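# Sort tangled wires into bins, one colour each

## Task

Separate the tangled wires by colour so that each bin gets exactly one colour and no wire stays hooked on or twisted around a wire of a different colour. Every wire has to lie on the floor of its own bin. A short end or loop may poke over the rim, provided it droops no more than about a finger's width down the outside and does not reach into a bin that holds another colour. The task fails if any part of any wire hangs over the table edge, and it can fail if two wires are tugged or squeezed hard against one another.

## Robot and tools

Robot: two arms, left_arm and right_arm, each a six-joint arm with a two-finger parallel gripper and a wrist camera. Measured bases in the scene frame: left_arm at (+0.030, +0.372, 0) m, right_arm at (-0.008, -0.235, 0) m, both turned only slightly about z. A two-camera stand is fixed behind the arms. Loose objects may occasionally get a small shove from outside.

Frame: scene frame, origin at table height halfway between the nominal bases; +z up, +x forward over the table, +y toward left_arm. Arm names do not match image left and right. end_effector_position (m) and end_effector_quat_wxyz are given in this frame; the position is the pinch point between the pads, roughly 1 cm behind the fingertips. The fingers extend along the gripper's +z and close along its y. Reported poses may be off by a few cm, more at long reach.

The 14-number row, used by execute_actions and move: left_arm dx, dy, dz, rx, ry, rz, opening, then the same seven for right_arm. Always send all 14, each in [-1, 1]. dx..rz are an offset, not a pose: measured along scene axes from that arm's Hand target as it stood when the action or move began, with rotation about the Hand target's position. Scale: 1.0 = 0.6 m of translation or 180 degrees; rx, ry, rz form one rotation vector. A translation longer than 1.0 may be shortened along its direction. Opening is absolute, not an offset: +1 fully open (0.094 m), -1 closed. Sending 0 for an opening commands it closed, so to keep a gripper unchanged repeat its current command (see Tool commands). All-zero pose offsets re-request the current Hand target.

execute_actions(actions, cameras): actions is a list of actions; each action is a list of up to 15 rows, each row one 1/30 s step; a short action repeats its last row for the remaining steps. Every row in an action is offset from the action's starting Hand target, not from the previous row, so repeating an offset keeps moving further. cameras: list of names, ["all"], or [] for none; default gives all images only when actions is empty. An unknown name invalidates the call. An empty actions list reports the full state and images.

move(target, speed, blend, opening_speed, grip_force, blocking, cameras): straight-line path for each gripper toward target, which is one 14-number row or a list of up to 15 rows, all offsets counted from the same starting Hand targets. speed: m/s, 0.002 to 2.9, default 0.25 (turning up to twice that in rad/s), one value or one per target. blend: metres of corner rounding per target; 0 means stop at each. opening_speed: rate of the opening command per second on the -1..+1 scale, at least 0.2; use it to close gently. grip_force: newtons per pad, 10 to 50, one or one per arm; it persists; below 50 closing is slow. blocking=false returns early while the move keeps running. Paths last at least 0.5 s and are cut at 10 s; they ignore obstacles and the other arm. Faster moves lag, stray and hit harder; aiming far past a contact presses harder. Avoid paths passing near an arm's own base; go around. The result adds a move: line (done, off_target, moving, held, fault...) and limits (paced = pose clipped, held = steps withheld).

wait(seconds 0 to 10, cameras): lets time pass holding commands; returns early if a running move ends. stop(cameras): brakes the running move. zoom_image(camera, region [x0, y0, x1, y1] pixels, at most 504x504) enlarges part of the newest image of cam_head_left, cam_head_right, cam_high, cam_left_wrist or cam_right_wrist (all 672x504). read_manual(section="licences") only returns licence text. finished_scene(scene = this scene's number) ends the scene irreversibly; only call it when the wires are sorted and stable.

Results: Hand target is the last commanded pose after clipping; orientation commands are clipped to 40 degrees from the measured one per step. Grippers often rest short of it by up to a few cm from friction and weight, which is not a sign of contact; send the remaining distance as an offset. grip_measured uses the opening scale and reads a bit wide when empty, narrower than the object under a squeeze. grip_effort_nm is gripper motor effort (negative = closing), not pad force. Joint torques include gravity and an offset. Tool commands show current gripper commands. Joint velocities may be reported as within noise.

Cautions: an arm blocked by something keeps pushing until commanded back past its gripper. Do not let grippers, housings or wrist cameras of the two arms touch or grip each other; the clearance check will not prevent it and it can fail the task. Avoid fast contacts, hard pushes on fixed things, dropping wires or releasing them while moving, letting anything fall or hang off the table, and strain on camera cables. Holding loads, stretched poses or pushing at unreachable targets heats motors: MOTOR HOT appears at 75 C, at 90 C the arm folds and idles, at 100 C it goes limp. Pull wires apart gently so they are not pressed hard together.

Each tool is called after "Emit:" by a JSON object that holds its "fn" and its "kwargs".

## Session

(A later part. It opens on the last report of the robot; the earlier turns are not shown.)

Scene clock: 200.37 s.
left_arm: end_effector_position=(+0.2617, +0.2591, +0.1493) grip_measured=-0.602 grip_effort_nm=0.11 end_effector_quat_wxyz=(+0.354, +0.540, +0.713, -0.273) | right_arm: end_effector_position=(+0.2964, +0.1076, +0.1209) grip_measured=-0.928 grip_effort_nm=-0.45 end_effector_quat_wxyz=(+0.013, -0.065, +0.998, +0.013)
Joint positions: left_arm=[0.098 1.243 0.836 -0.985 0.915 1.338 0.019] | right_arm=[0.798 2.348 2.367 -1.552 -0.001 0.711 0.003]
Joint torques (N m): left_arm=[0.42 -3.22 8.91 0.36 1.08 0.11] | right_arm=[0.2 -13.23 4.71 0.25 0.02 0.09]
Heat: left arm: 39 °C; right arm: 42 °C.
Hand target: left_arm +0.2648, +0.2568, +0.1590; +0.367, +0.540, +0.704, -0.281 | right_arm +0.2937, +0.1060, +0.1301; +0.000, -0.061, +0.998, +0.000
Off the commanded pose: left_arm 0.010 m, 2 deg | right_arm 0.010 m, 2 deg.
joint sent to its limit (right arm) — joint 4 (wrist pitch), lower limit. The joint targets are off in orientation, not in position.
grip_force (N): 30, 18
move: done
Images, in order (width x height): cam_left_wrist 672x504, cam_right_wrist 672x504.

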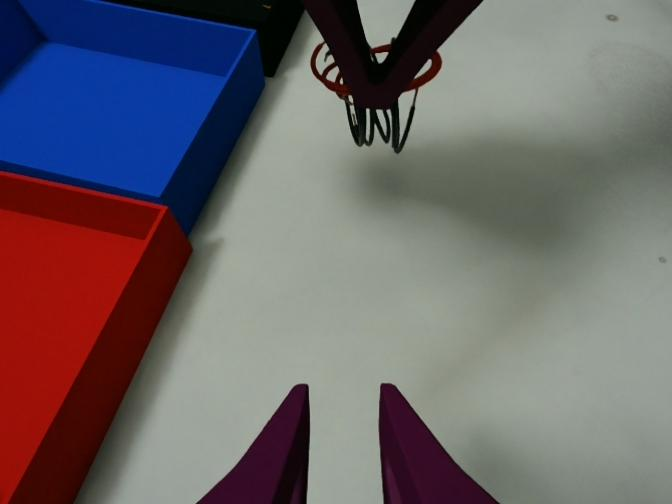

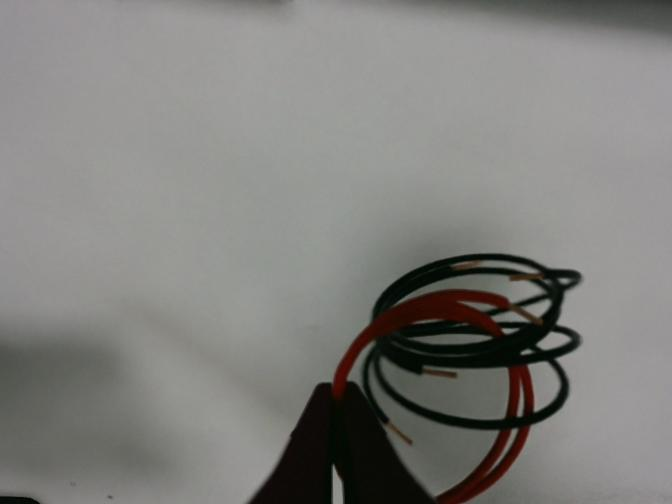

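Emit:
{"fn": "move", "kwargs": {"target": [[0,0,0,0,0,0,-0.6,0,-0.2,0,0,0,0,-1],[0,0,0,0,0,0,-0.6,0.0,-0.2,-0.19,0,0,0,-1],[0,0,0,0,0,0,-0.6,0.0,0.0,-0.19,0,0,0,-1],[0,0,0,0,0,0,-0.6,0.0,0.0,-0.19,0,0,0,-0.6],[0,0,0,0,0,0,-0.6,0.0,0.0,-0.05,0,0,0,-0.6],[0,0,0,0,0,0,-0.6,0.0,-0.35,0.05,0,0,-0.3,-0.6]], "cameras": ["cam_right_wrist","cam_left_wrist"], "speed": 0.12, "blend": [0.02,0.005,0,0,0.02,0]}}

Emit:
{"fn": "zoom_image", "kwargs": {"camera": "cam_left_wrist", "region": [250, 50, 500, 300]}}

Scene clock: 210.57 s.
left_arm: end_effector_position=(+0.2617, +0.2591, +0.1493) grip_measured=-0.602 grip_effort_nm=0.11 end_effector_quat_wxyz=(+0.354, +0.540, +0.713, -0.273) | right_arm: end_effector_position=(+0.3003, -0.1001, +0.1545) grip_measured=-0.601 grip_effort_nm=0.07 end_effector_quat_wxyz=(+0.000, +0.393, +0.920, +0.000)
Joint positions: left_arm=[0.098 1.243 0.836 -0.985 0.915 1.338 0.019] | right_arm=[0.365 1.825 1.708 -1.454 -0.001 1.214 0.019]
Joint torques (N m): left_arm=[0.43 -3.23 8.91 0.36 1.08 0.11] | right_arm=[-0.35 -9.58 4.66 0.08 0 0.12]
Heat: left arm: 39 °C; right arm: 42 °C.
Hand target: left_arm +0.2648, +0.2568, +0.1590; +0.367, +0.540, +0.704, -0.281 | right_arm +0.2938, -0.1041, +0.1601; +0.000, +0.399, +0.917, +0.000
Off the commanded pose: left_arm 0.010 m, 2 deg | right_arm 0.009 m, 1 deg.
grip_force (N): 30, 18
move: done
Images, in order (width x height): cam_left_wrist 672x504, cam_right_wrist 672x504.

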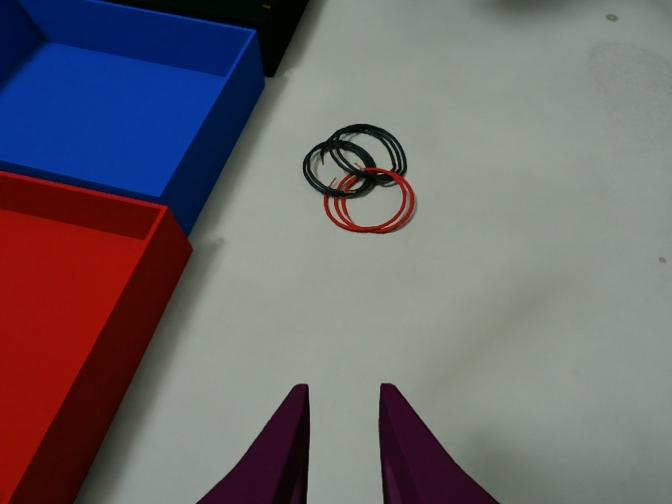

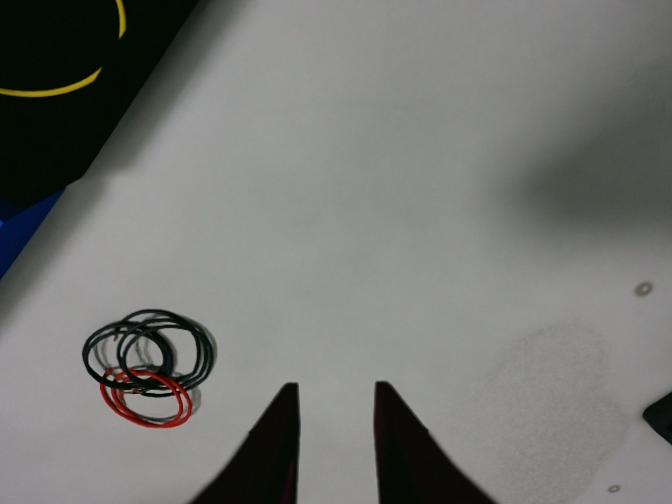

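Scaled by 2.016.

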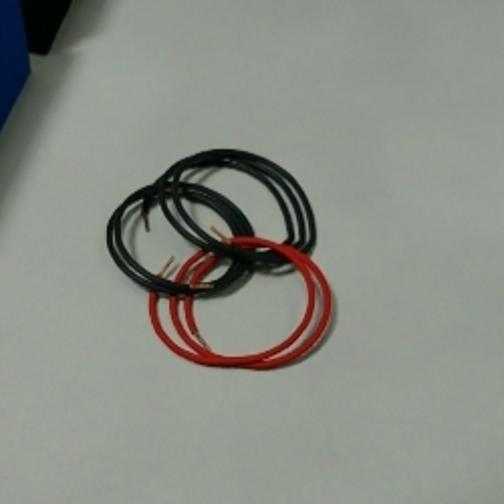

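Emit:
{"fn": "move", "kwargs": {"target": [0.07,-0.195,-0.14,0,0,0,-0.75,0,0,0,0,0,0,-0.6], "cameras": ["cam_left_wrist"], "speed": 0.12}}

Emit:
{"fn": "zoom_image", "kwargs": {"camera": "cam_left_wrist", "region": [200, 150, 500, 400]}}

Scene clock: 213.47 s.
left_arm: end_effector_position=(+0.3102, +0.1404, +0.0813) grip_measured=-0.748 grip_effort_nm=-0.09 end_effector_quat_wxyz=(+0.374, +0.541, +0.700, -0.277) | right_arm: end_effector_position=(+0.3003, -0.1001, +0.1545) grip_measured=-0.601 grip_effort_nm=0.07 end_effector_quat_wxyz=(+0.000, +0.393, +0.920, +0.000)
Joint positions: left_arm=[-0.389 1.511 0.657 -0.008 0.729 0.68 0.012] | right_arm=[0.365 1.825 1.708 -1.454 -0.001 1.215 0.019]
Joint torques (N m): left_arm=[-0.43 -5.91 5.63 1.58 0.46 -0.09] | right_arm=[-0.31 -9.61 4.64 0.08 0.01 0.11]
Heat: left arm: 39 °C; right arm: 42 °C.
Hand target: left_arm +0.3069, +0.1399, +0.0751; +0.367, +0.540, +0.704, -0.281 | right_arm +0.2938, -0.1041, +0.1601; +0.000, +0.399, +0.917, +0.000
Off the commanded pose: left_arm 0.007 m, 1 deg | right_arm 0.009 m, 1 deg.
grip_force (N): 30, 18
move: done
Images, in order (width x height): cam_left_wrist 672x504.

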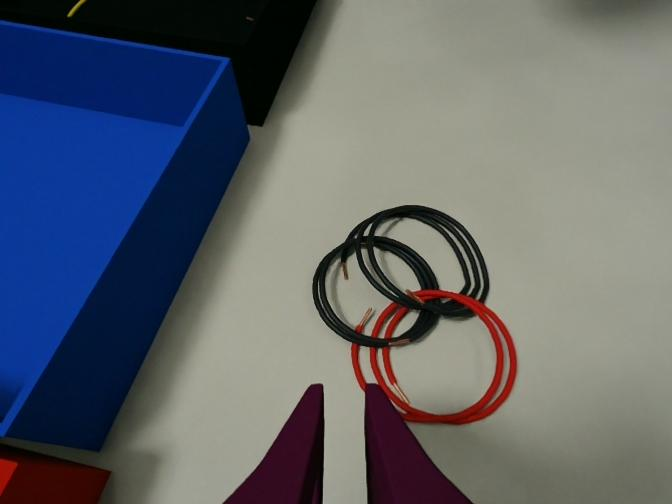

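Scaled by 1.680.

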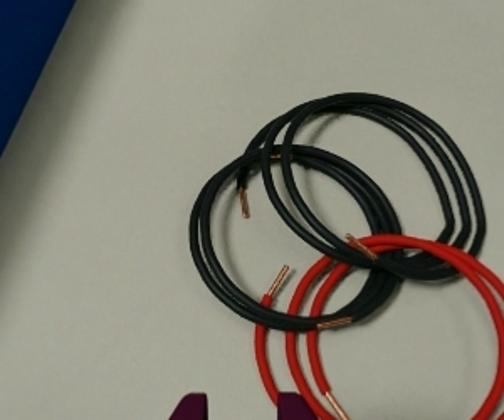

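Emit:
{"fn": "move", "kwargs": {"target": [[0.008,-0.03,-0.04,0,0,0,-0.85,0,0,0,0,0,0,-0.6],[0.0085,-0.06,-0.054,0,0,0,-0.85,0,0,0,0,0,0,-0.6]], "cameras": ["cam_left_wrist"], "speed": 0.07, "grip_force": [15,18], "blend": [0.01,0]}}

Emit:
{"fn": "zoom_image", "kwargs": {"camera": "cam_left_wrist", "region": [240, 270, 480, 470]}}

Scene clock: 215.43 s.
left_arm: end_effector_position=(+0.3129, +0.1042, +0.0475) grip_measured=-0.848 grip_effort_nm=-0.09 end_effector_quat_wxyz=(+0.371, +0.542, +0.700, -0.280) | right_arm: end_effector_position=(+0.3003, -0.1001, +0.1545) grip_measured=-0.601 grip_effort_nm=0.07 end_effector_quat_wxyz=(+0.000, +0.393, +0.920, +0.000)
Joint positions: left_arm=[-0.507 1.682 0.642 0.243 0.654 0.568 0.007] | right_arm=[0.365 1.825 1.708 -1.454 -0.001 1.215 0.019]
Joint torques (N m): left_arm=[-0.31 -6.89 5.64 1.73 0.38 -0.09] | right_arm=[-0.34 -9.62 4.67 0.09 0 0.11]
Heat: left arm: 39 °C; right arm: 42 °C.
Hand target: left_arm +0.3118, +0.1039, +0.0426; +0.367, +0.540, +0.704, -0.281 | right_arm +0.2938, -0.1041, +0.1601; +0.000, +0.399, +0.917, +0.000
Off the commanded pose: left_arm 0.005 m, 1 deg | right_arm 0.009 m, 1 deg.
grip_force (N): 15, 18
move: done; blend cut to 0.0099 m at target 1
Images, in order (width x height): cam_left_wrist 672x504.

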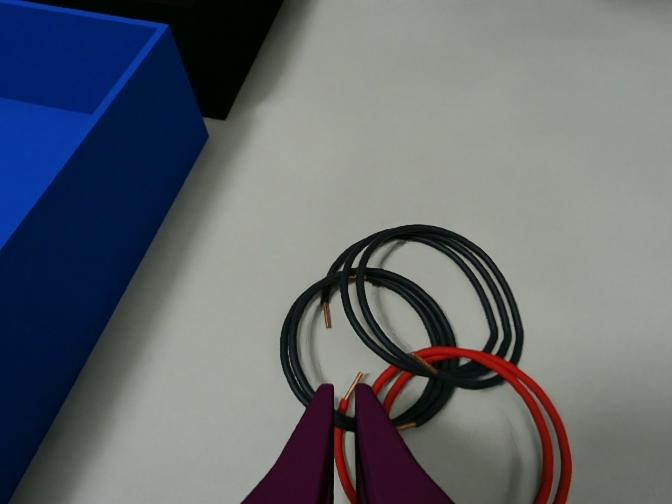

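Scaled by 2.100.

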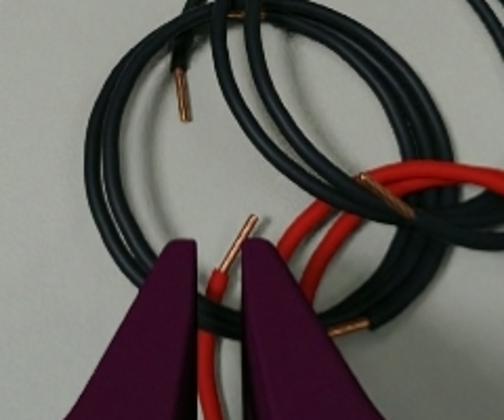

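Emit:
{"fn": "move", "kwargs": {"target": [[-0.004,0.013,-0.022,0,0,0,-0.85,0,0,0,0,0,0,-0.6]], "cameras": ["cam_left_wrist"], "speed": 0.05}}

Emit:
{"fn": "zoom_image", "kwargs": {"camera": "cam_left_wrist", "region": [240, 270, 480, 470]}}

Scene clock: 216.80 s.
left_arm: end_effector_position=(+0.3122, +0.1100, +0.0348) grip_measured=-0.848 grip_effort_nm=-0.09 end_effector_quat_wxyz=(+0.370, +0.537, +0.705, -0.278) | right_arm: end_effector_position=(+0.3003, -0.1001, +0.1545) grip_measured=-0.601 grip_effort_nm=0.07 end_effector_quat_wxyz=(+0.000, +0.393, +0.920, +0.000)
Joint positions: left_arm=[-0.494 1.712 0.609 0.3 0.653 0.568 0.007] | right_arm=[0.365 1.825 1.708 -1.454 -0.001 1.215 0.019]
Joint torques (N m): left_arm=[0.44 -6.84 4.92 1.69 0.54 0.11] | right_arm=[-0.34 -9.59 4.66 0.09 0 0.11]
Heat: left arm: 39 °C; right arm: 41 °C.
Hand target: left_arm +0.3095, +0.1116, +0.0293; +0.367, +0.540, +0.704, -0.281 | right_arm +0.2938, -0.1041, +0.1601; +0.000, +0.399, +0.917, +0.000
Off the commanded pose: left_arm 0.006 m, 1 deg | right_arm 0.009 m, 1 deg.
grip_force (N): 15, 18
move: done
Images, in order (width x height): cam_left_wrist 672x504.

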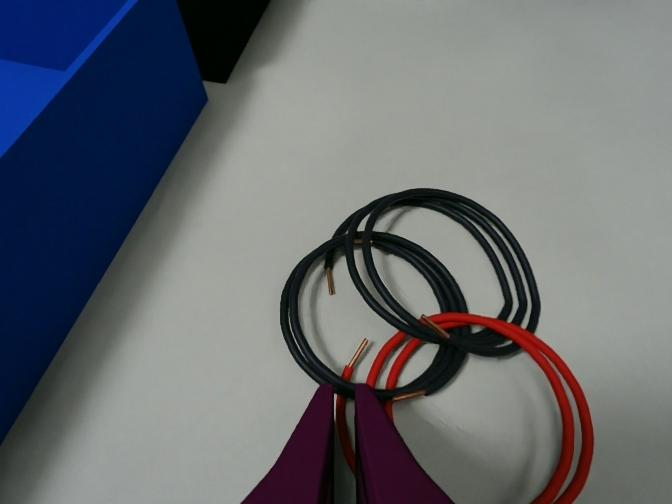

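Scaled by 2.100.

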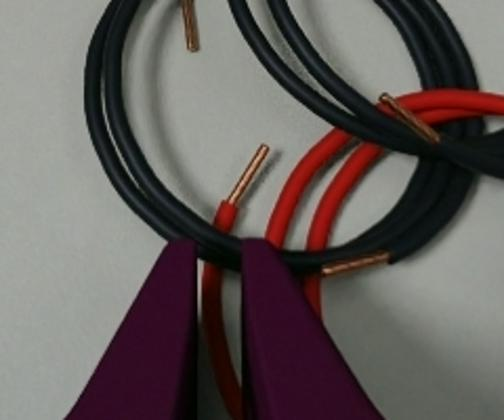

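Emit:
{"fn": "move", "kwargs": {"target": [[0,0,0,0,0,0,-1,0,0,0,0,0,0,-0.6],[0,0.01,0.02,0,0,0,-1,0,0,0,0,0,0,-0.6]], "cameras": ["cam_left_wrist"], "speed": 0.05}}

Emit:
{"fn": "zoom_image", "kwargs": {"camera": "cam_left_wrist", "region": [240, 270, 480, 470]}}

Scene clock: 218.87 s.
left_arm: end_effector_position=(+0.3111, +0.1183, +0.0329) grip_measured=-0.959 grip_effort_nm=-0.38 end_effector_quat_wxyz=(+0.360, +0.535, +0.713, -0.275) | right_arm: end_effector_position=(+0.3003, -0.1001, +0.1545) grip_measured=-0.601 grip_effort_nm=0.07 end_effector_quat_wxyz=(+0.000, +0.393, +0.920, +0.000)
Joint positions: left_arm=[-0.474 1.697 0.609 0.25 0.655 0.586 0.002] | right_arm=[0.365 1.825 1.708 -1.454 -0.001 1.215 0.019]
Joint torques (N m): left_arm=[0.47 -10.37 5.74 1.4 0.7 0.11] | right_arm=[-0.32 -9.59 4.64 0.08 -0.01 0.11]
Heat: left arm: 39 °C; right arm: 41 °C.
Hand target: left_arm +0.3096, +0.1176, +0.0415; +0.367, +0.540, +0.704, -0.281 | right_arm +0.2938, -0.1041, +0.1601; +0.000, +0.399, +0.917, +0.000
Off the commanded pose: left_arm 0.009 m, 2 deg | right_arm 0.009 m, 1 deg.
grip_force (N): 15, 18
move: done
Images, in order (width x height): cam_left_wrist 672x504.

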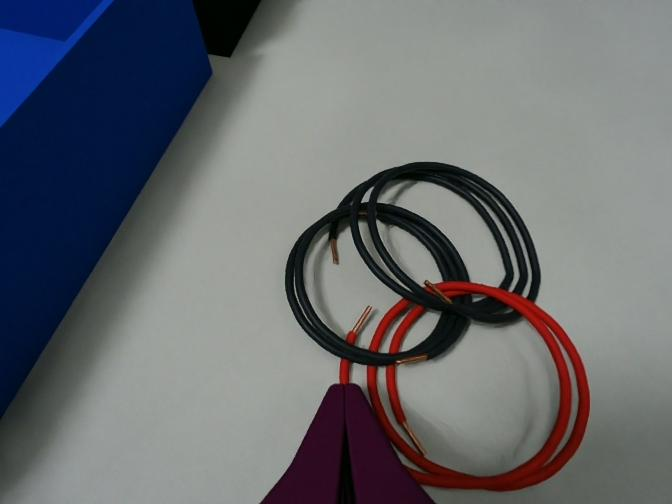

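Scaled by 2.100.

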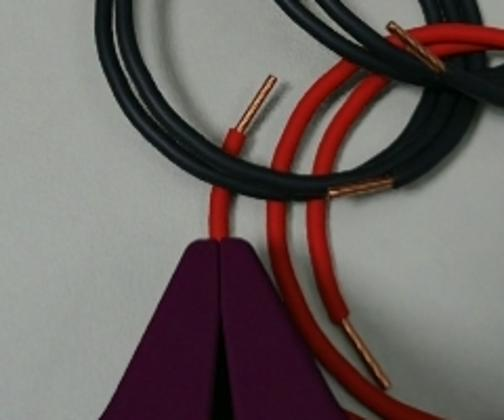

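Emit:
{"fn": "move", "kwargs": {"target": [0,0.1,0.12,0,0,0,-1,0,0,0,0,0,0,-0.6], "cameras": ["cam_left_wrist","cam_right_wrist"], "speed": 0.07}}

Emit:
{"fn": "zoom_image", "kwargs": {"camera": "cam_left_wrist", "region": [240, 120, 600, 440]}}

Scene clock: 221.40 s.
left_arm: end_effector_position=(+0.3075, +0.1802, +0.0989) grip_measured=-0.959 grip_effort_nm=-0.38 end_effector_quat_wxyz=(+0.352, +0.534, +0.718, -0.276) | right_arm: end_effector_position=(+0.3003, -0.1001, +0.1545) grip_measured=-0.601 grip_effort_nm=0.07 end_effector_quat_wxyz=(+0.000, +0.393, +0.920, +0.000)
Joint positions: left_arm=[-0.252 1.432 0.726 -0.31 0.787 0.825 0.002] | right_arm=[0.365 1.825 1.708 -1.454 -0.001 1.215 0.019]
Joint torques (N m): left_arm=[0.39 -8.06 8.72 1.09 0.88 0.1] | right_arm=[-0.32 -9.59 4.67 0.09 0.01 0.11]
Heat: left arm: 39 °C; right arm: 41 °C.
Hand target: left_arm +0.3095, +0.1776, +0.1134; +0.367, +0.540, +0.704, -0.281 | right_arm +0.2938, -0.1041, +0.1601; +0.000, +0.399, +0.917, +0.000
Off the commanded pose: left_arm 0.015 m, 3 deg | right_arm 0.009 m, 1 deg.
grip_force (N): 15, 18
move: off_target (left_arm)
Images, in order (width x height): cam_left_wrist 672x504, cam_right_wrist 672x504.

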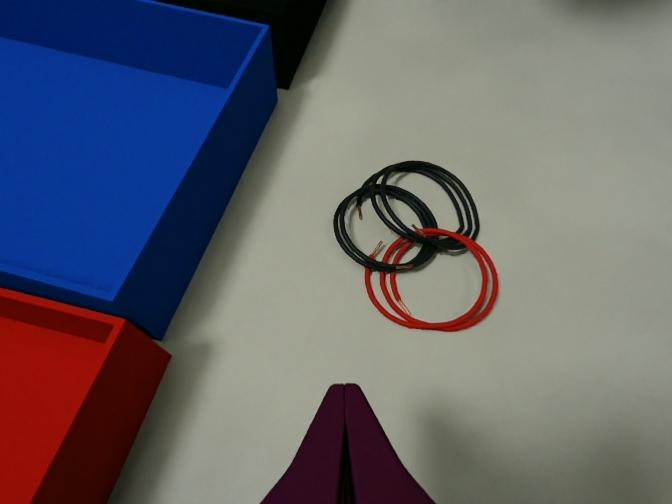

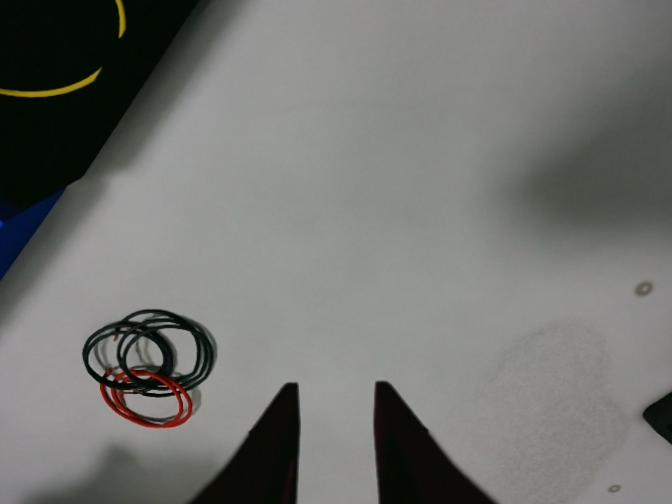

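Scaled by 1.400.

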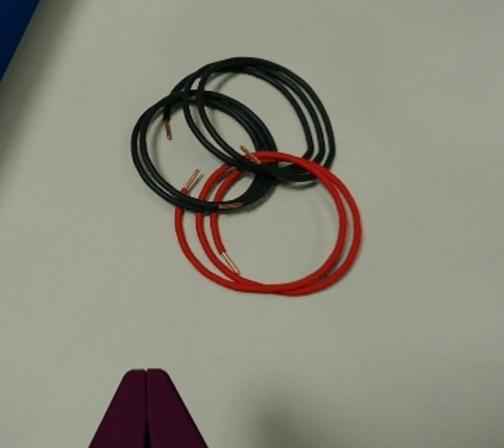

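Emit:
{"fn": "move", "kwargs": {"target": [[0.0033,-0.10,-0.10,0,0,0,-0.85,0,0,0,0,0,0,-0.6],[0.0033,-0.116,-0.145,0,0,0,-0.85,0,0,0,0,0,0,-0.6]], "cameras": ["cam_left_wrist"], "speed": 0.08, "blend": [0.01,0]}}

Emit:
{"fn": "zoom_image", "kwargs": {"camera": "cam_left_wrist", "region": [240, 270, 480, 470]}}

Scene clock: 224.03 s.
left_arm: end_effector_position=(+0.3163, +0.1078, +0.0345) grip_measured=-0.852 grip_effort_nm=0.11 end_effector_quat_wxyz=(+0.376, +0.541, +0.699, -0.279) | right_arm: end_effector_position=(+0.3003, -0.1001, +0.1545) grip_measured=-0.601 grip_effort_nm=0.07 end_effector_quat_wxyz=(+0.000, +0.393, +0.920, +0.000)
Joint positions: left_arm=[-0.491 1.733 0.621 0.319 0.662 0.58 0.007] | right_arm=[0.365 1.825 1.708 -1.454 -0.001 1.215 0.019]
Joint torques (N m): left_arm=[-0.54 -6.99 4.6 1.73 0.39 -0.1] | right_arm=[-0.31 -9.63 4.64 0.08 0 0.11]
Heat: left arm: 39 °C; right arm: 41 °C.
Hand target: left_arm +0.3115, +0.1081, +0.0264; +0.367, +0.540, +0.704, -0.281 | right_arm +0.2938, -0.1041, +0.1601; +0.000, +0.399, +0.917, +0.000
Off the commanded pose: left_arm 0.009 m, 1 deg | right_arm 0.009 m, 1 deg.
grip_force (N): 15, 18
move: done
Images, in order (width x height): cam_left_wrist 672x504.

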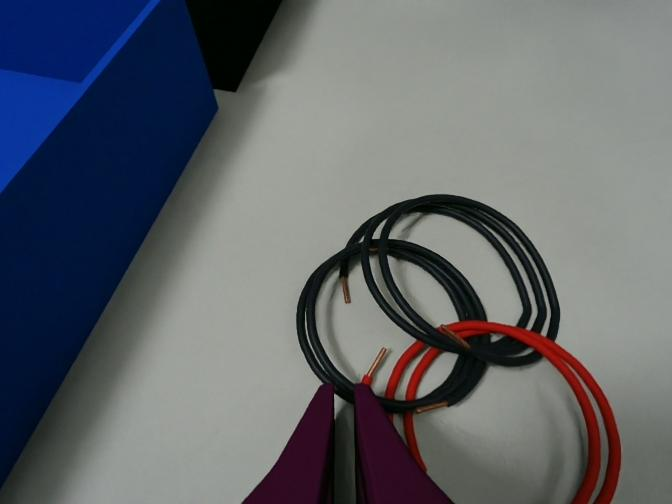

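Scaled by 2.100.

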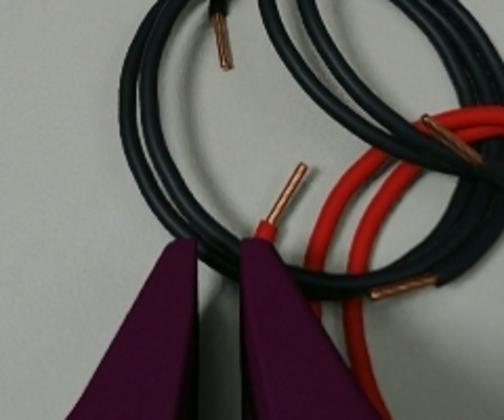

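Emit:
{"fn": "move", "kwargs": {"target": [[0,0,0.03,0,0,0,-0.85,0,0,0,0,0,0,-0.6],[-0.0085,0.0,0.025,0,0,0,-0.85,0,0,0,0,0,0,-0.6],[-0.0085,0.0,-0.018,0,0,0,-0.85,0,0,0,0,0,0,-0.6]], "cameras": ["cam_left_wrist"], "speed": 0.06}}

Emit:
{"fn": "zoom_image", "kwargs": {"camera": "cam_left_wrist", "region": [240, 270, 480, 470]}}

Scene clock: 226.57 s.
left_arm: end_effector_position=(+0.3137, +0.1057, +0.0288) grip_measured=-0.852 grip_effort_nm=0.10 end_effector_quat_wxyz=(+0.386, +0.542, +0.693, -0.278) | right_arm: end_effector_position=(+0.3003, -0.1001, +0.1545) grip_measured=-0.601 grip_effort_nm=0.07 end_effector_quat_wxyz=(+0.000, +0.393, +0.920, +0.000)
Joint positions: left_arm=[-0.501 1.756 0.589 0.401 0.659 0.572 0.007] | right_arm=[0.365 1.825 1.708 -1.454 -0.001 1.215 0.019]
Joint torques (N m): left_arm=[-0.46 -6.38 4.31 1.57 0.35 -0.09] | right_arm=[-0.35 -9.61 4.66 0.08 0 0.12]
Heat: left arm: 39 °C; right arm: 41 °C.
Hand target: left_arm +0.3065, +0.1080, +0.0157; +0.367, +0.540, +0.704, -0.281 | right_arm +0.2938, -0.1041, +0.1601; +0.000, +0.399, +0.917, +0.000
Off the commanded pose: left_arm 0.015 m, 3 deg | right_arm 0.009 m, 1 deg.
grip_force (N): 15, 18
move: off_target (left_arm)
Images, in order (width x height): cam_left_wrist 672x504.

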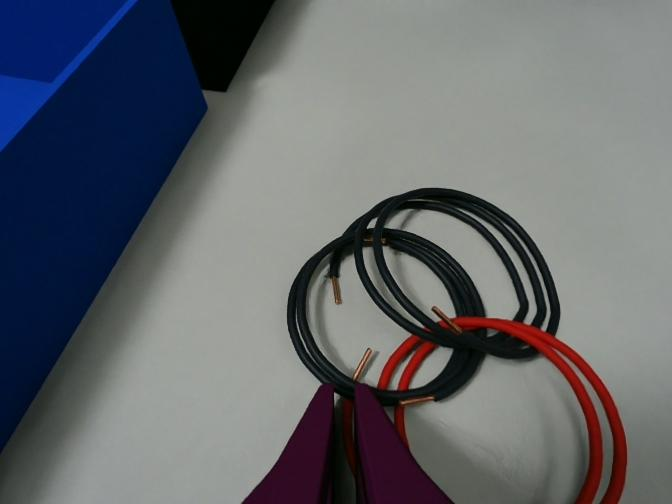

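Scaled by 2.100.

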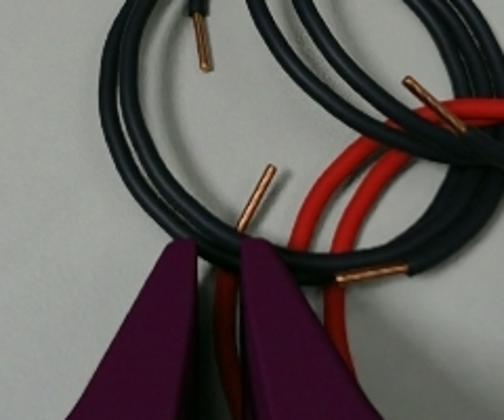

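Emit:
{"fn": "move", "kwargs": {"target": [[0,0,0.008,0,0,0,-1,0,0,0,0,0,0,-0.6],[0.01,0.015,0.05,0,0,0,-1,0,0,0,0,0,0,-0.6]], "cameras": ["cam_left_wrist"], "speed": 0.05}}

Emit:
{"fn": "zoom_image", "kwargs": {"camera": "cam_left_wrist", "region": [240, 270, 480, 470]}}

Scene clock: 228.73 s.
left_arm: end_effector_position=(+0.3086, +0.1202, +0.0323) grip_measured=-0.934 grip_effort_nm=-0.38 end_effector_quat_wxyz=(+0.353, +0.534, +0.716, -0.277) | right_arm: end_effector_position=(+0.3003, -0.1001, +0.1545) grip_measured=-0.601 grip_effort_nm=0.07 end_effector_quat_wxyz=(+0.000, +0.393, +0.920, +0.000)
Joint positions: left_arm=[-0.471 1.69 0.611 0.224 0.659 0.589 0.003] | right_arm=[0.365 1.825 1.708 -1.454 -0.001 1.215 0.019]
Joint torques (N m): left_arm=[0.42 -10.19 7.24 1.38 0.69 0.11] | right_arm=[-0.32 -9.61 4.67 0.08 -0.02 0.11]
Heat: left arm: 39 °C; right arm: 41 °C.
Hand target: left_arm +0.3124, +0.1170, +0.0455; +0.367, +0.540, +0.704, -0.281 | right_arm +0.2938, -0.1041, +0.1601; +0.000, +0.399, +0.917, +0.000
Off the commanded pose: left_arm 0.014 m, 2 deg | right_arm 0.009 m, 1 deg.
grip_force (N): 15, 18
move: off_target (left_arm)
Images, in order (width x height): cam_left_wrist 672x504.

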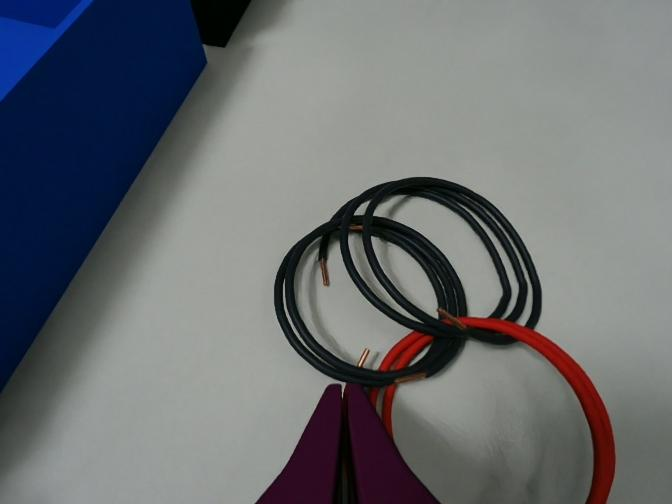

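Scaled by 2.100.

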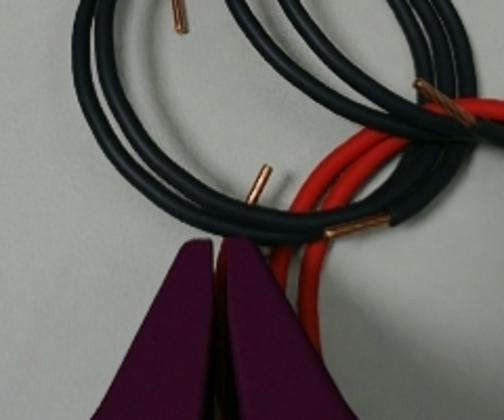

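Emit:
{"fn": "move", "kwargs": {"target": [0,0.1,0.1,0,0,0,-1,0,0,0,0,0,0,-0.6], "cameras": ["cam_left_wrist","cam_right_wrist"], "speed": 0.06, "grip_force": [22,18]}}

Emit:
{"fn": "zoom_image", "kwargs": {"camera": "cam_left_wrist", "region": [240, 120, 600, 440]}}

Scene clock: 231.17 s.
left_arm: end_effector_position=(+0.3099, +0.1799, +0.0902) grip_measured=-0.945 grip_effort_nm=-0.51 end_effector_quat_wxyz=(+0.350, +0.533, +0.719, -0.276) | right_arm: end_effector_position=(+0.3003, -0.1001, +0.1545) grip_measured=-0.601 grip_effort_nm=0.07 end_effector_quat_wxyz=(+0.000, +0.393, +0.920, +0.000)
Joint positions: left_arm=[-0.251 1.461 0.715 -0.272 0.786 0.825 0.003] | right_arm=[0.365 1.825 1.708 -1.454 -0.001 1.215 0.019]
Joint torques (N m): left_arm=[0.39 -8.44 8.62 1.1 0.89 0.11] | right_arm=[-0.31 -9.58 4.64 0.1 -0.01 0.11]
Heat: left arm: 39 °C; right arm: 41 °C.
Hand target: left_arm +0.3124, +0.1771, +0.1055; +0.367, +0.540, +0.704, -0.281 | right_arm +0.2938, -0.1041, +0.1601; +0.000, +0.399, +0.917, +0.000
Off the commanded pose: left_arm 0.016 m, 3 deg | right_arm 0.009 m, 1 deg.
grip_force (N): 22, 18
move: off_target (left_arm)
Images, in order (width x height): cam_left_wrist 672x504, cam_right_wrist 672x504.

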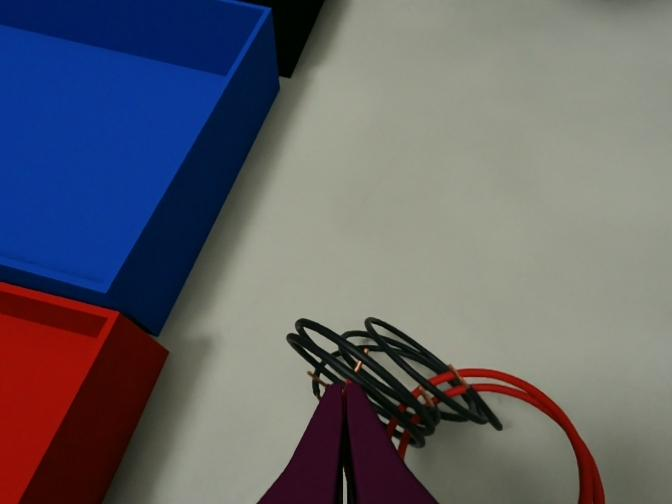

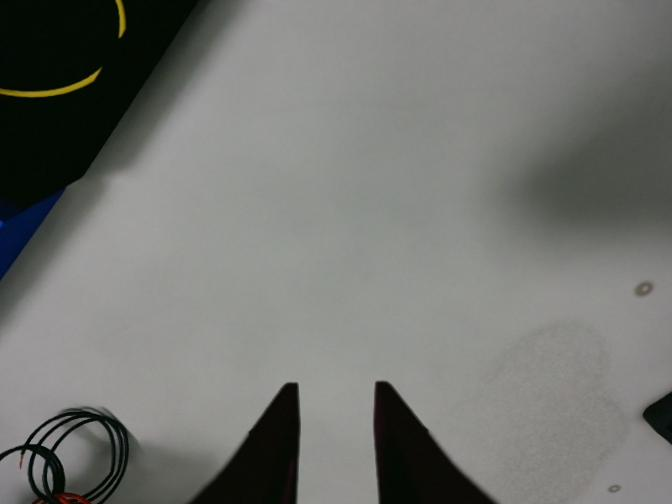

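Scaled by 1.400.

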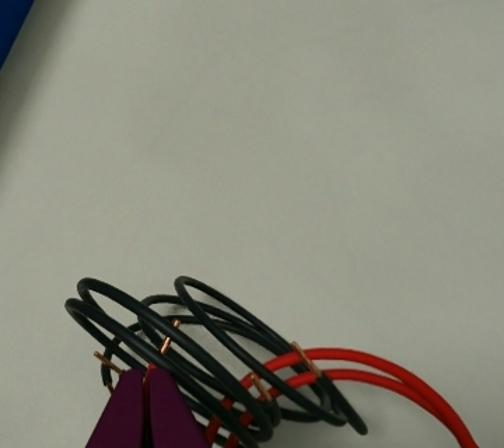

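Emit:
{"fn": "move", "kwargs": {"target": [-0.02,-0.1,0.22,0,0,0,-1,0,-0.12,0.1,0,0,0,-0.6], "cameras": ["cam_left_wrist","cam_right_wrist"], "speed": 0.1}}

Emit:
{"fn": "zoom_image", "kwargs": {"camera": "cam_left_wrist", "region": [200, 200, 600, 504]}}

Scene clock: 233.73 s.
left_arm: end_effector_position=(+0.3018, +0.1180, +0.2264) grip_measured=-0.945 grip_effort_nm=-0.51 end_effector_quat_wxyz=(+0.359, +0.540, +0.708, -0.281) | right_arm: end_effector_position=(+0.2941, -0.1749, +0.2070) grip_measured=-0.601 grip_effort_nm=0.07 end_effector_quat_wxyz=(+0.036, +0.401, +0.915, +0.026)
Joint positions: left_arm=[-0.481 1.348 1.139 -0.63 0.668 0.59 0.003] | right_arm=[0.149 1.667 1.73 -1.544 -0.001 1.017 0.019]
Joint torques (N m): left_arm=[-0.39 -7.61 9.57 1.37 0.43 -0.09] | right_arm=[-0.39 -7.71 8.01 0.28 0 -0.09]
Heat: left arm: 39 °C; right arm: 40 °C.
Hand target: left_arm +0.3003, +0.1171, +0.2375; +0.367, +0.540, +0.704, -0.281 | right_arm +0.2937, -0.1761, +0.2201; +0.000, +0.399, +0.917, +0.000
Off the commanded pose: left_arm 0.011 m, 1 deg | right_arm 0.013 m, 5 deg.
joint sent to its limit (right arm) — joint 4 (wrist pitch), lower limit. The joint targets are off in orientation, not in position.
grip_force (N): 22, 18
move: off_target (left_arm, right_arm)
Images, in order (width x height): cam_left_wrist 672x504, cam_right_wrist 672x504.

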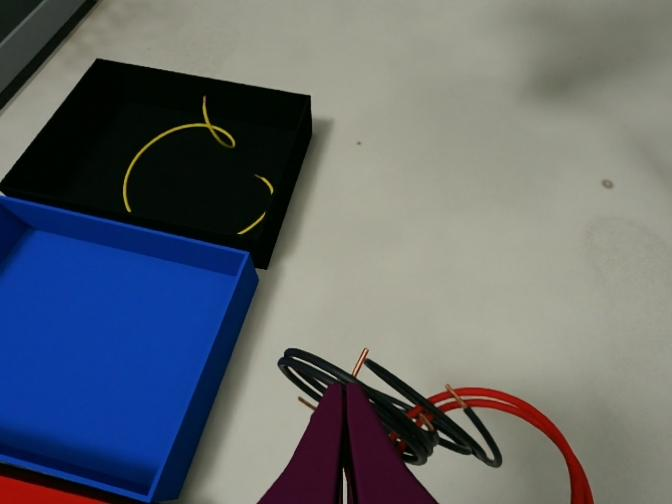

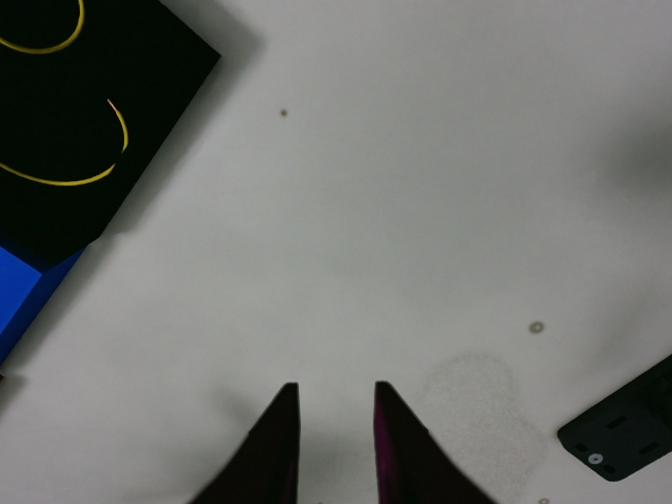

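Scaled by 1.260.

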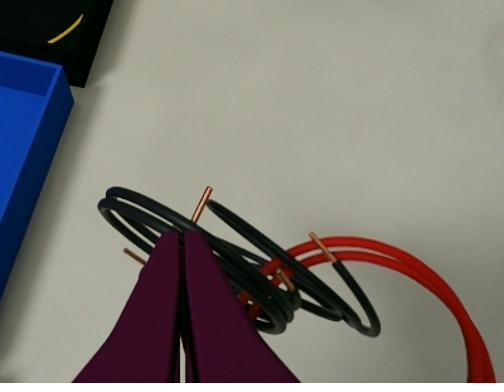

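Emit:
{"fn": "move", "kwargs": {"target": [0,0.0,0.03,0.295,0.079,0,-1,0,-0.1,0.0,0,0,0,-0.6], "cameras": ["cam_left_wrist","cam_right_wrist"], "speed": 0.4}}

Emit:
{"fn": "zoom_image", "kwargs": {"camera": "cam_left_wrist", "region": [200, 200, 600, 504]}}

Scene clock: 236.13 s.
left_arm: end_effector_position=(+0.2996, +0.1177, +0.2528) grip_measured=-0.945 grip_effort_nm=-0.51 end_effector_quat_wxyz=(+0.133, +0.605, +0.785, -0.018) | right_arm: end_effector_position=(+0.2986, -0.2347, +0.2114) grip_measured=-0.601 grip_effort_nm=0.07 end_effector_quat_wxyz=(+0.048, +0.400, +0.915, +0.021)
Joint positions: left_arm=[-0.785 1.807 2.058 -1.552 0.011 0.56 0.003] | right_arm=[-0.047 1.652 1.73 -1.544 -0.001 0.821 0.019]
Joint torques (N m): left_arm=[-0.44 -9.14 8.14 0.64 -0.07 -0.12] | right_arm=[-0.47 -7.9 6.02 0.3 -0.01 -0.11]
Heat: left arm: 40 °C; right arm: 40 °C.
Hand target: left_arm +0.3003, +0.1170, +0.2555; +0.001, +0.609, +0.793, +0.000 | right_arm +0.2937, -0.2361, +0.2202; +0.000, +0.399, +0.917, +0.000
Off the commanded pose: left_arm 0.003 m, 15 deg | right_arm 0.010 m, 6 deg.
joint sent to its limit (left arm) — joint 4 (wrist pitch), lower limit. The joint targets are off in orientation, not in position.
joint sent to its limit (right arm) — joint 4 (wrist pitch), lower limit. The joint targets are off in orientation, not in position.
grip_force (N): 22, 18
move: off_target (left_arm, right_arm)
Images, in order (width x height): cam_left_wrist 672x504, cam_right_wrist 672x504.

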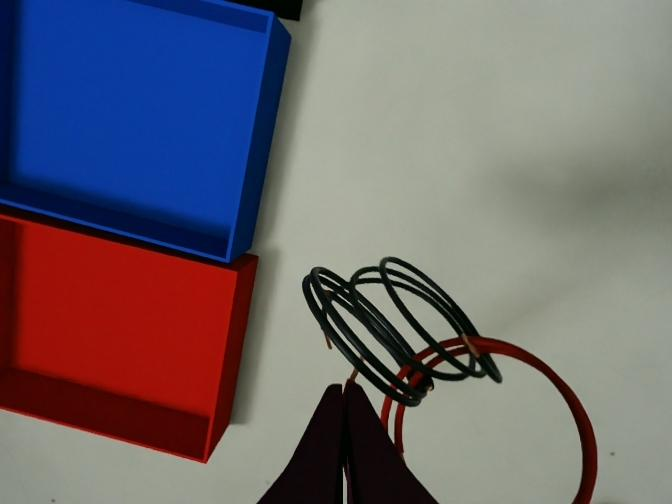

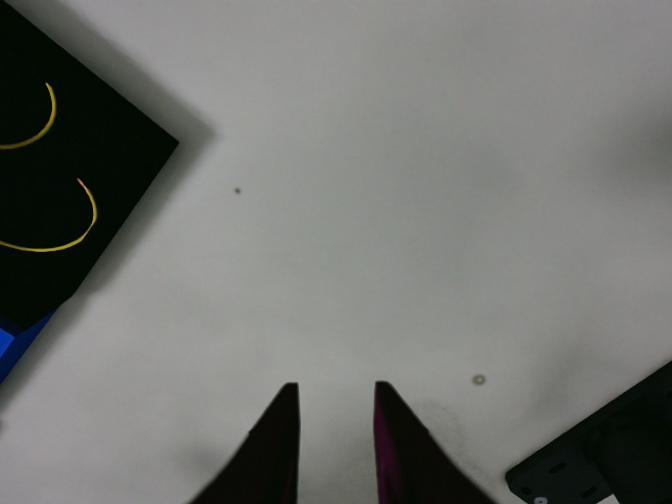

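Scaled by 1.260.

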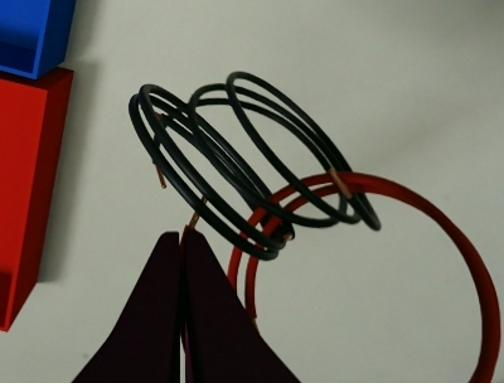

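Emit:
{"fn": "move", "kwargs": {"target": [[0,-0.2,-0.1,0,0,0,-1,0,0,0.0,0,0,0,-0.6],[0,-0.2,-0.33,0,0,0,-1,0,0,0.0,0,0,0,-0.6],[0,0.08,-0.33,-0.295,-0.079,0,-1,0,0,0.0,0,0,0,-0.6]], "cameras": ["cam_left_wrist","cam_right_wrist"], "speed": [0.15,0.12,0.12]}}

Emit:
{"fn": "zoom_image", "kwargs": {"camera": "cam_left_wrist", "region": [200, 150, 600, 504]}}

Scene clock: 244.27 s.
left_arm: end_effector_position=(+0.3030, +0.1668, +0.0508) grip_measured=-0.954 grip_effort_nm=-0.51 end_effector_quat_wxyz=(+0.355, +0.534, +0.716, -0.275) | right_arm: end_effector_position=(+0.2986, -0.2347, +0.2114) grip_measured=-0.601 grip_effort_nm=0.07 end_effector_quat_wxyz=(+0.048, +0.400, +0.915, +0.021)
Joint positions: left_arm=[-0.31 1.548 0.587 0.001 0.754 0.757 0.002] | right_arm=[-0.047 1.652 1.73 -1.544 -0.001 0.821 0.019]
Joint torques (N m): left_arm=[0.32 -8.57 5.24 1.41 0.83 0.11] | right_arm=[-0.47 -7.9 6.02 0.3 -0.01 -0.1]
Heat: left arm: 39 °C; right arm: 40 °C.
Hand target: left_arm +0.3004, +0.1651, +0.0576; +0.367, +0.540, +0.704, -0.281 | right_arm +0.2937, -0.2361, +0.2202; +0.000, +0.399, +0.917, +0.000
Off the commanded pose: left_arm 0.007 m, 2 deg | right_arm 0.010 m, 6 deg.
joint sent to its limit (right arm) — joint 4 (wrist pitch), lower limit. The joint targets are off in orientation, not in position.
grip_force (N): 22, 18
move: off_target (right_arm)
Images, in order (width x height): cam_left_wrist 672x504, cam_right_wrist 672x504.

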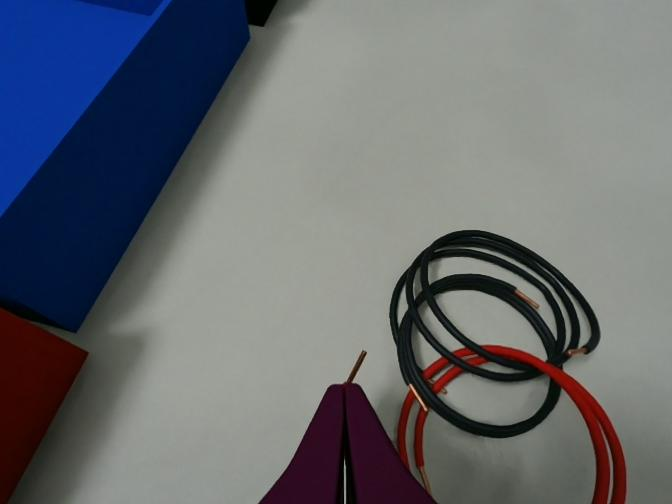

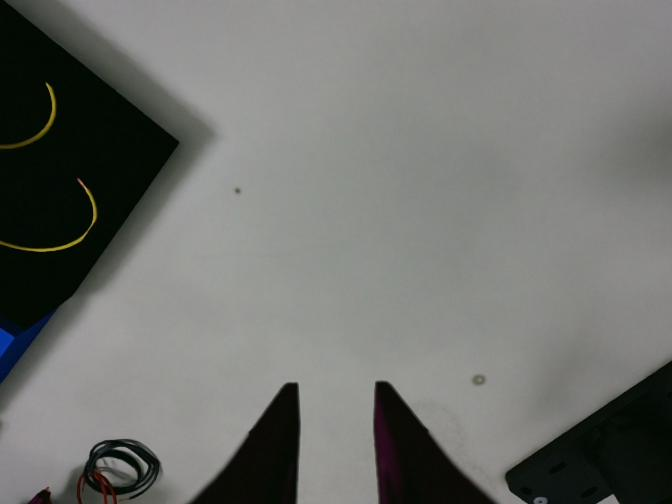

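Scaled by 1.260.

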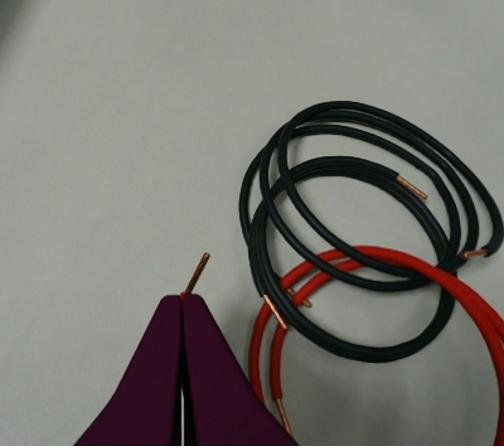

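Emit:
{"fn": "move", "kwargs": {"target": [0,0.0,0,0,0,0,-1,0.015,0.55,-0.13,0,0,-0.144,-0.5], "cameras": ["cam_left_wrist","cam_right_wrist"], "speed": 0.15}}

Emit:
{"fn": "zoom_image", "kwargs": {"camera": "cam_right_wrist", "region": [200, 150, 504, 400]}}

Scene clock: 247.93 s.
left_arm: end_effector_position=(+0.3030, +0.1667, +0.0510) grip_measured=-0.954 grip_effort_nm=-0.50 end_effector_quat_wxyz=(+0.355, +0.534, +0.716, -0.275) | right_arm: end_effector_position=(+0.3022, +0.0940, +0.1414) grip_measured=-0.501 grip_effort_nm=0.07 end_effector_quat_wxyz=(+0.007, +0.588, +0.808, +0.039)
Joint positions: left_arm=[-0.31 1.548 0.587 0.001 0.755 0.757 0.002] | right_arm=[0.771 2.274 2.32 -1.538 0.005 2.071 0.023]
Joint torques (N m): left_arm=[0.32 -8.57 5.24 1.44 0.83 0.11] | right_arm=[-0.35 -9.7 7.97 0.18 -0.05 0.11]
Heat: left arm: 39 °C; right arm: 39 °C.
Hand target: left_arm +0.3003, +0.1650, +0.0576; +0.367, +0.540, +0.704, -0.281 | right_arm +0.3028, +0.0939, +0.1421; +0.000, +0.594, +0.804, +0.000
Off the commanded pose: left_arm 0.007 m, 2 deg | right_arm 0.001 m, 5 deg.
joint sent to its limit (right arm) — joint 4 (wrist pitch), lower limit. The joint targets are off in orientation, not in position.
grip_force (N): 22, 18
move: off_target (right_arm)
Images, in order (width x height): cam_left_wrist 672x504, cam_right_wrist 672x504.

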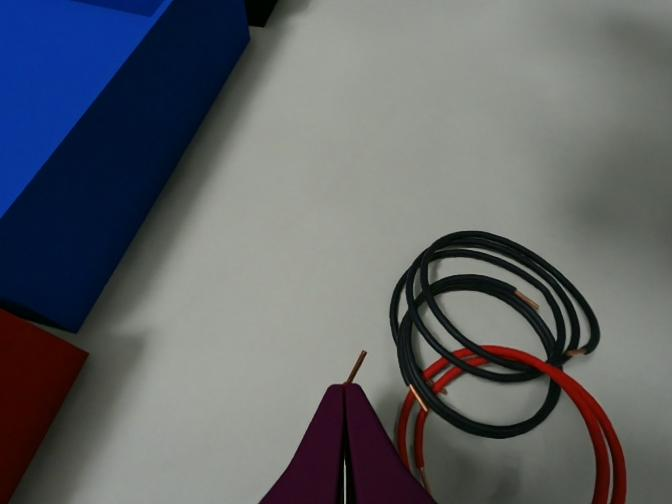

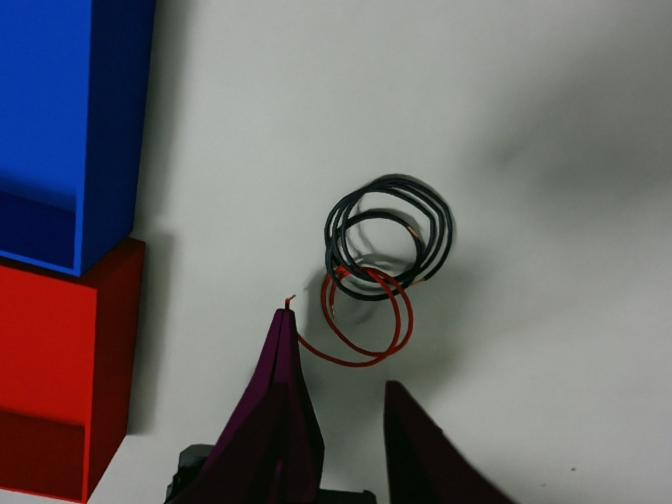

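Scaled by 1.658.

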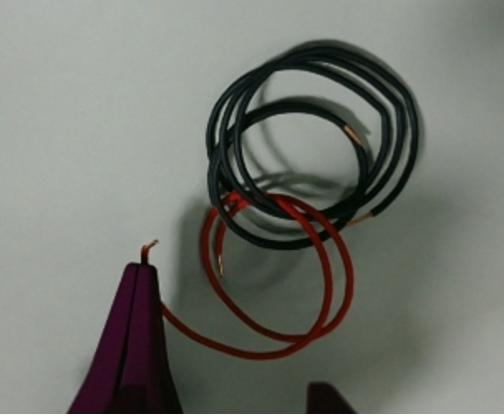

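Emit:
{"fn": "move", "kwargs": {"target": [0,0.0,0,0,0,0,-1,-0.004,0.014,-0.12,0,0,0,-0.5], "cameras": ["cam_right_wrist"], "speed": 0.12}}

Emit:
{"fn": "zoom_image", "kwargs": {"camera": "cam_right_wrist", "region": [200, 200, 504, 450]}}

Scene clock: 249.53 s.
left_arm: end_effector_position=(+0.3030, +0.1667, +0.0510) grip_measured=-0.954 grip_effort_nm=-0.51 end_effector_quat_wxyz=(+0.355, +0.534, +0.716, -0.275) | right_arm: end_effector_position=(+0.3042, +0.1003, +0.0766) grip_measured=-0.501 grip_effort_nm=0.07 end_effector_quat_wxyz=(+0.002, +0.590, +0.807, +0.007)
Joint positions: left_arm=[-0.31 1.548 0.587 0.001 0.755 0.757 0.002] | right_arm=[0.777 2.338 2.171 -1.391 0.003 2.081 0.023]
Joint torques (N m): left_arm=[0.32 -8.57 5.23 1.43 0.83 0.11] | right_arm=[0.57 -10.43 5.12 0.28 -0.06 0.12]
Heat: left arm: 39 °C; right arm: 39 °C.
Hand target: left_arm +0.3003, +0.1650, +0.0576; +0.367, +0.540, +0.704, -0.281 | right_arm +0.3004, +0.1022, +0.0701; +0.000, +0.594, +0.804, +0.000
Off the commanded pose: left_arm 0.007 m, 2 deg | right_arm 0.008 m, 1 deg.
joint sent to its limit (right arm) — joint 6 (wrist roll), upper limit. The joint targets still meet the commanded pose.
grip_force (N): 22, 18
move: done
Images, in order (width x height): cam_right_wrist 672x504.

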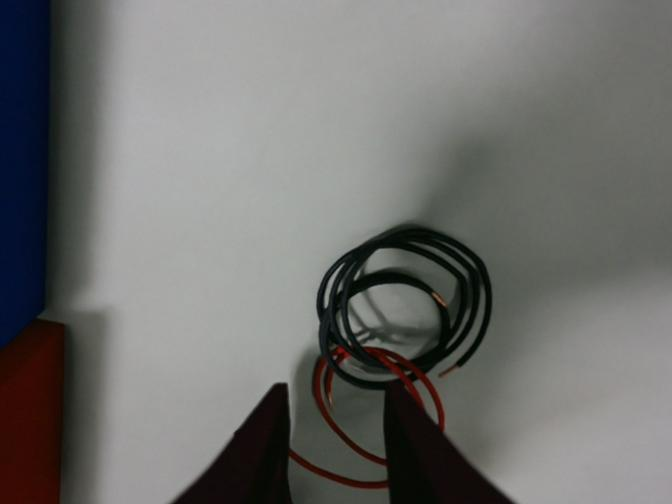

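Scaled by 1.658.

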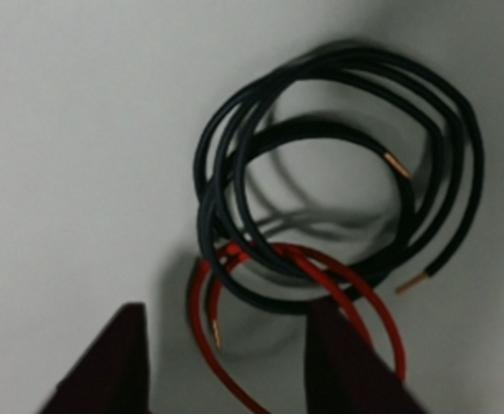

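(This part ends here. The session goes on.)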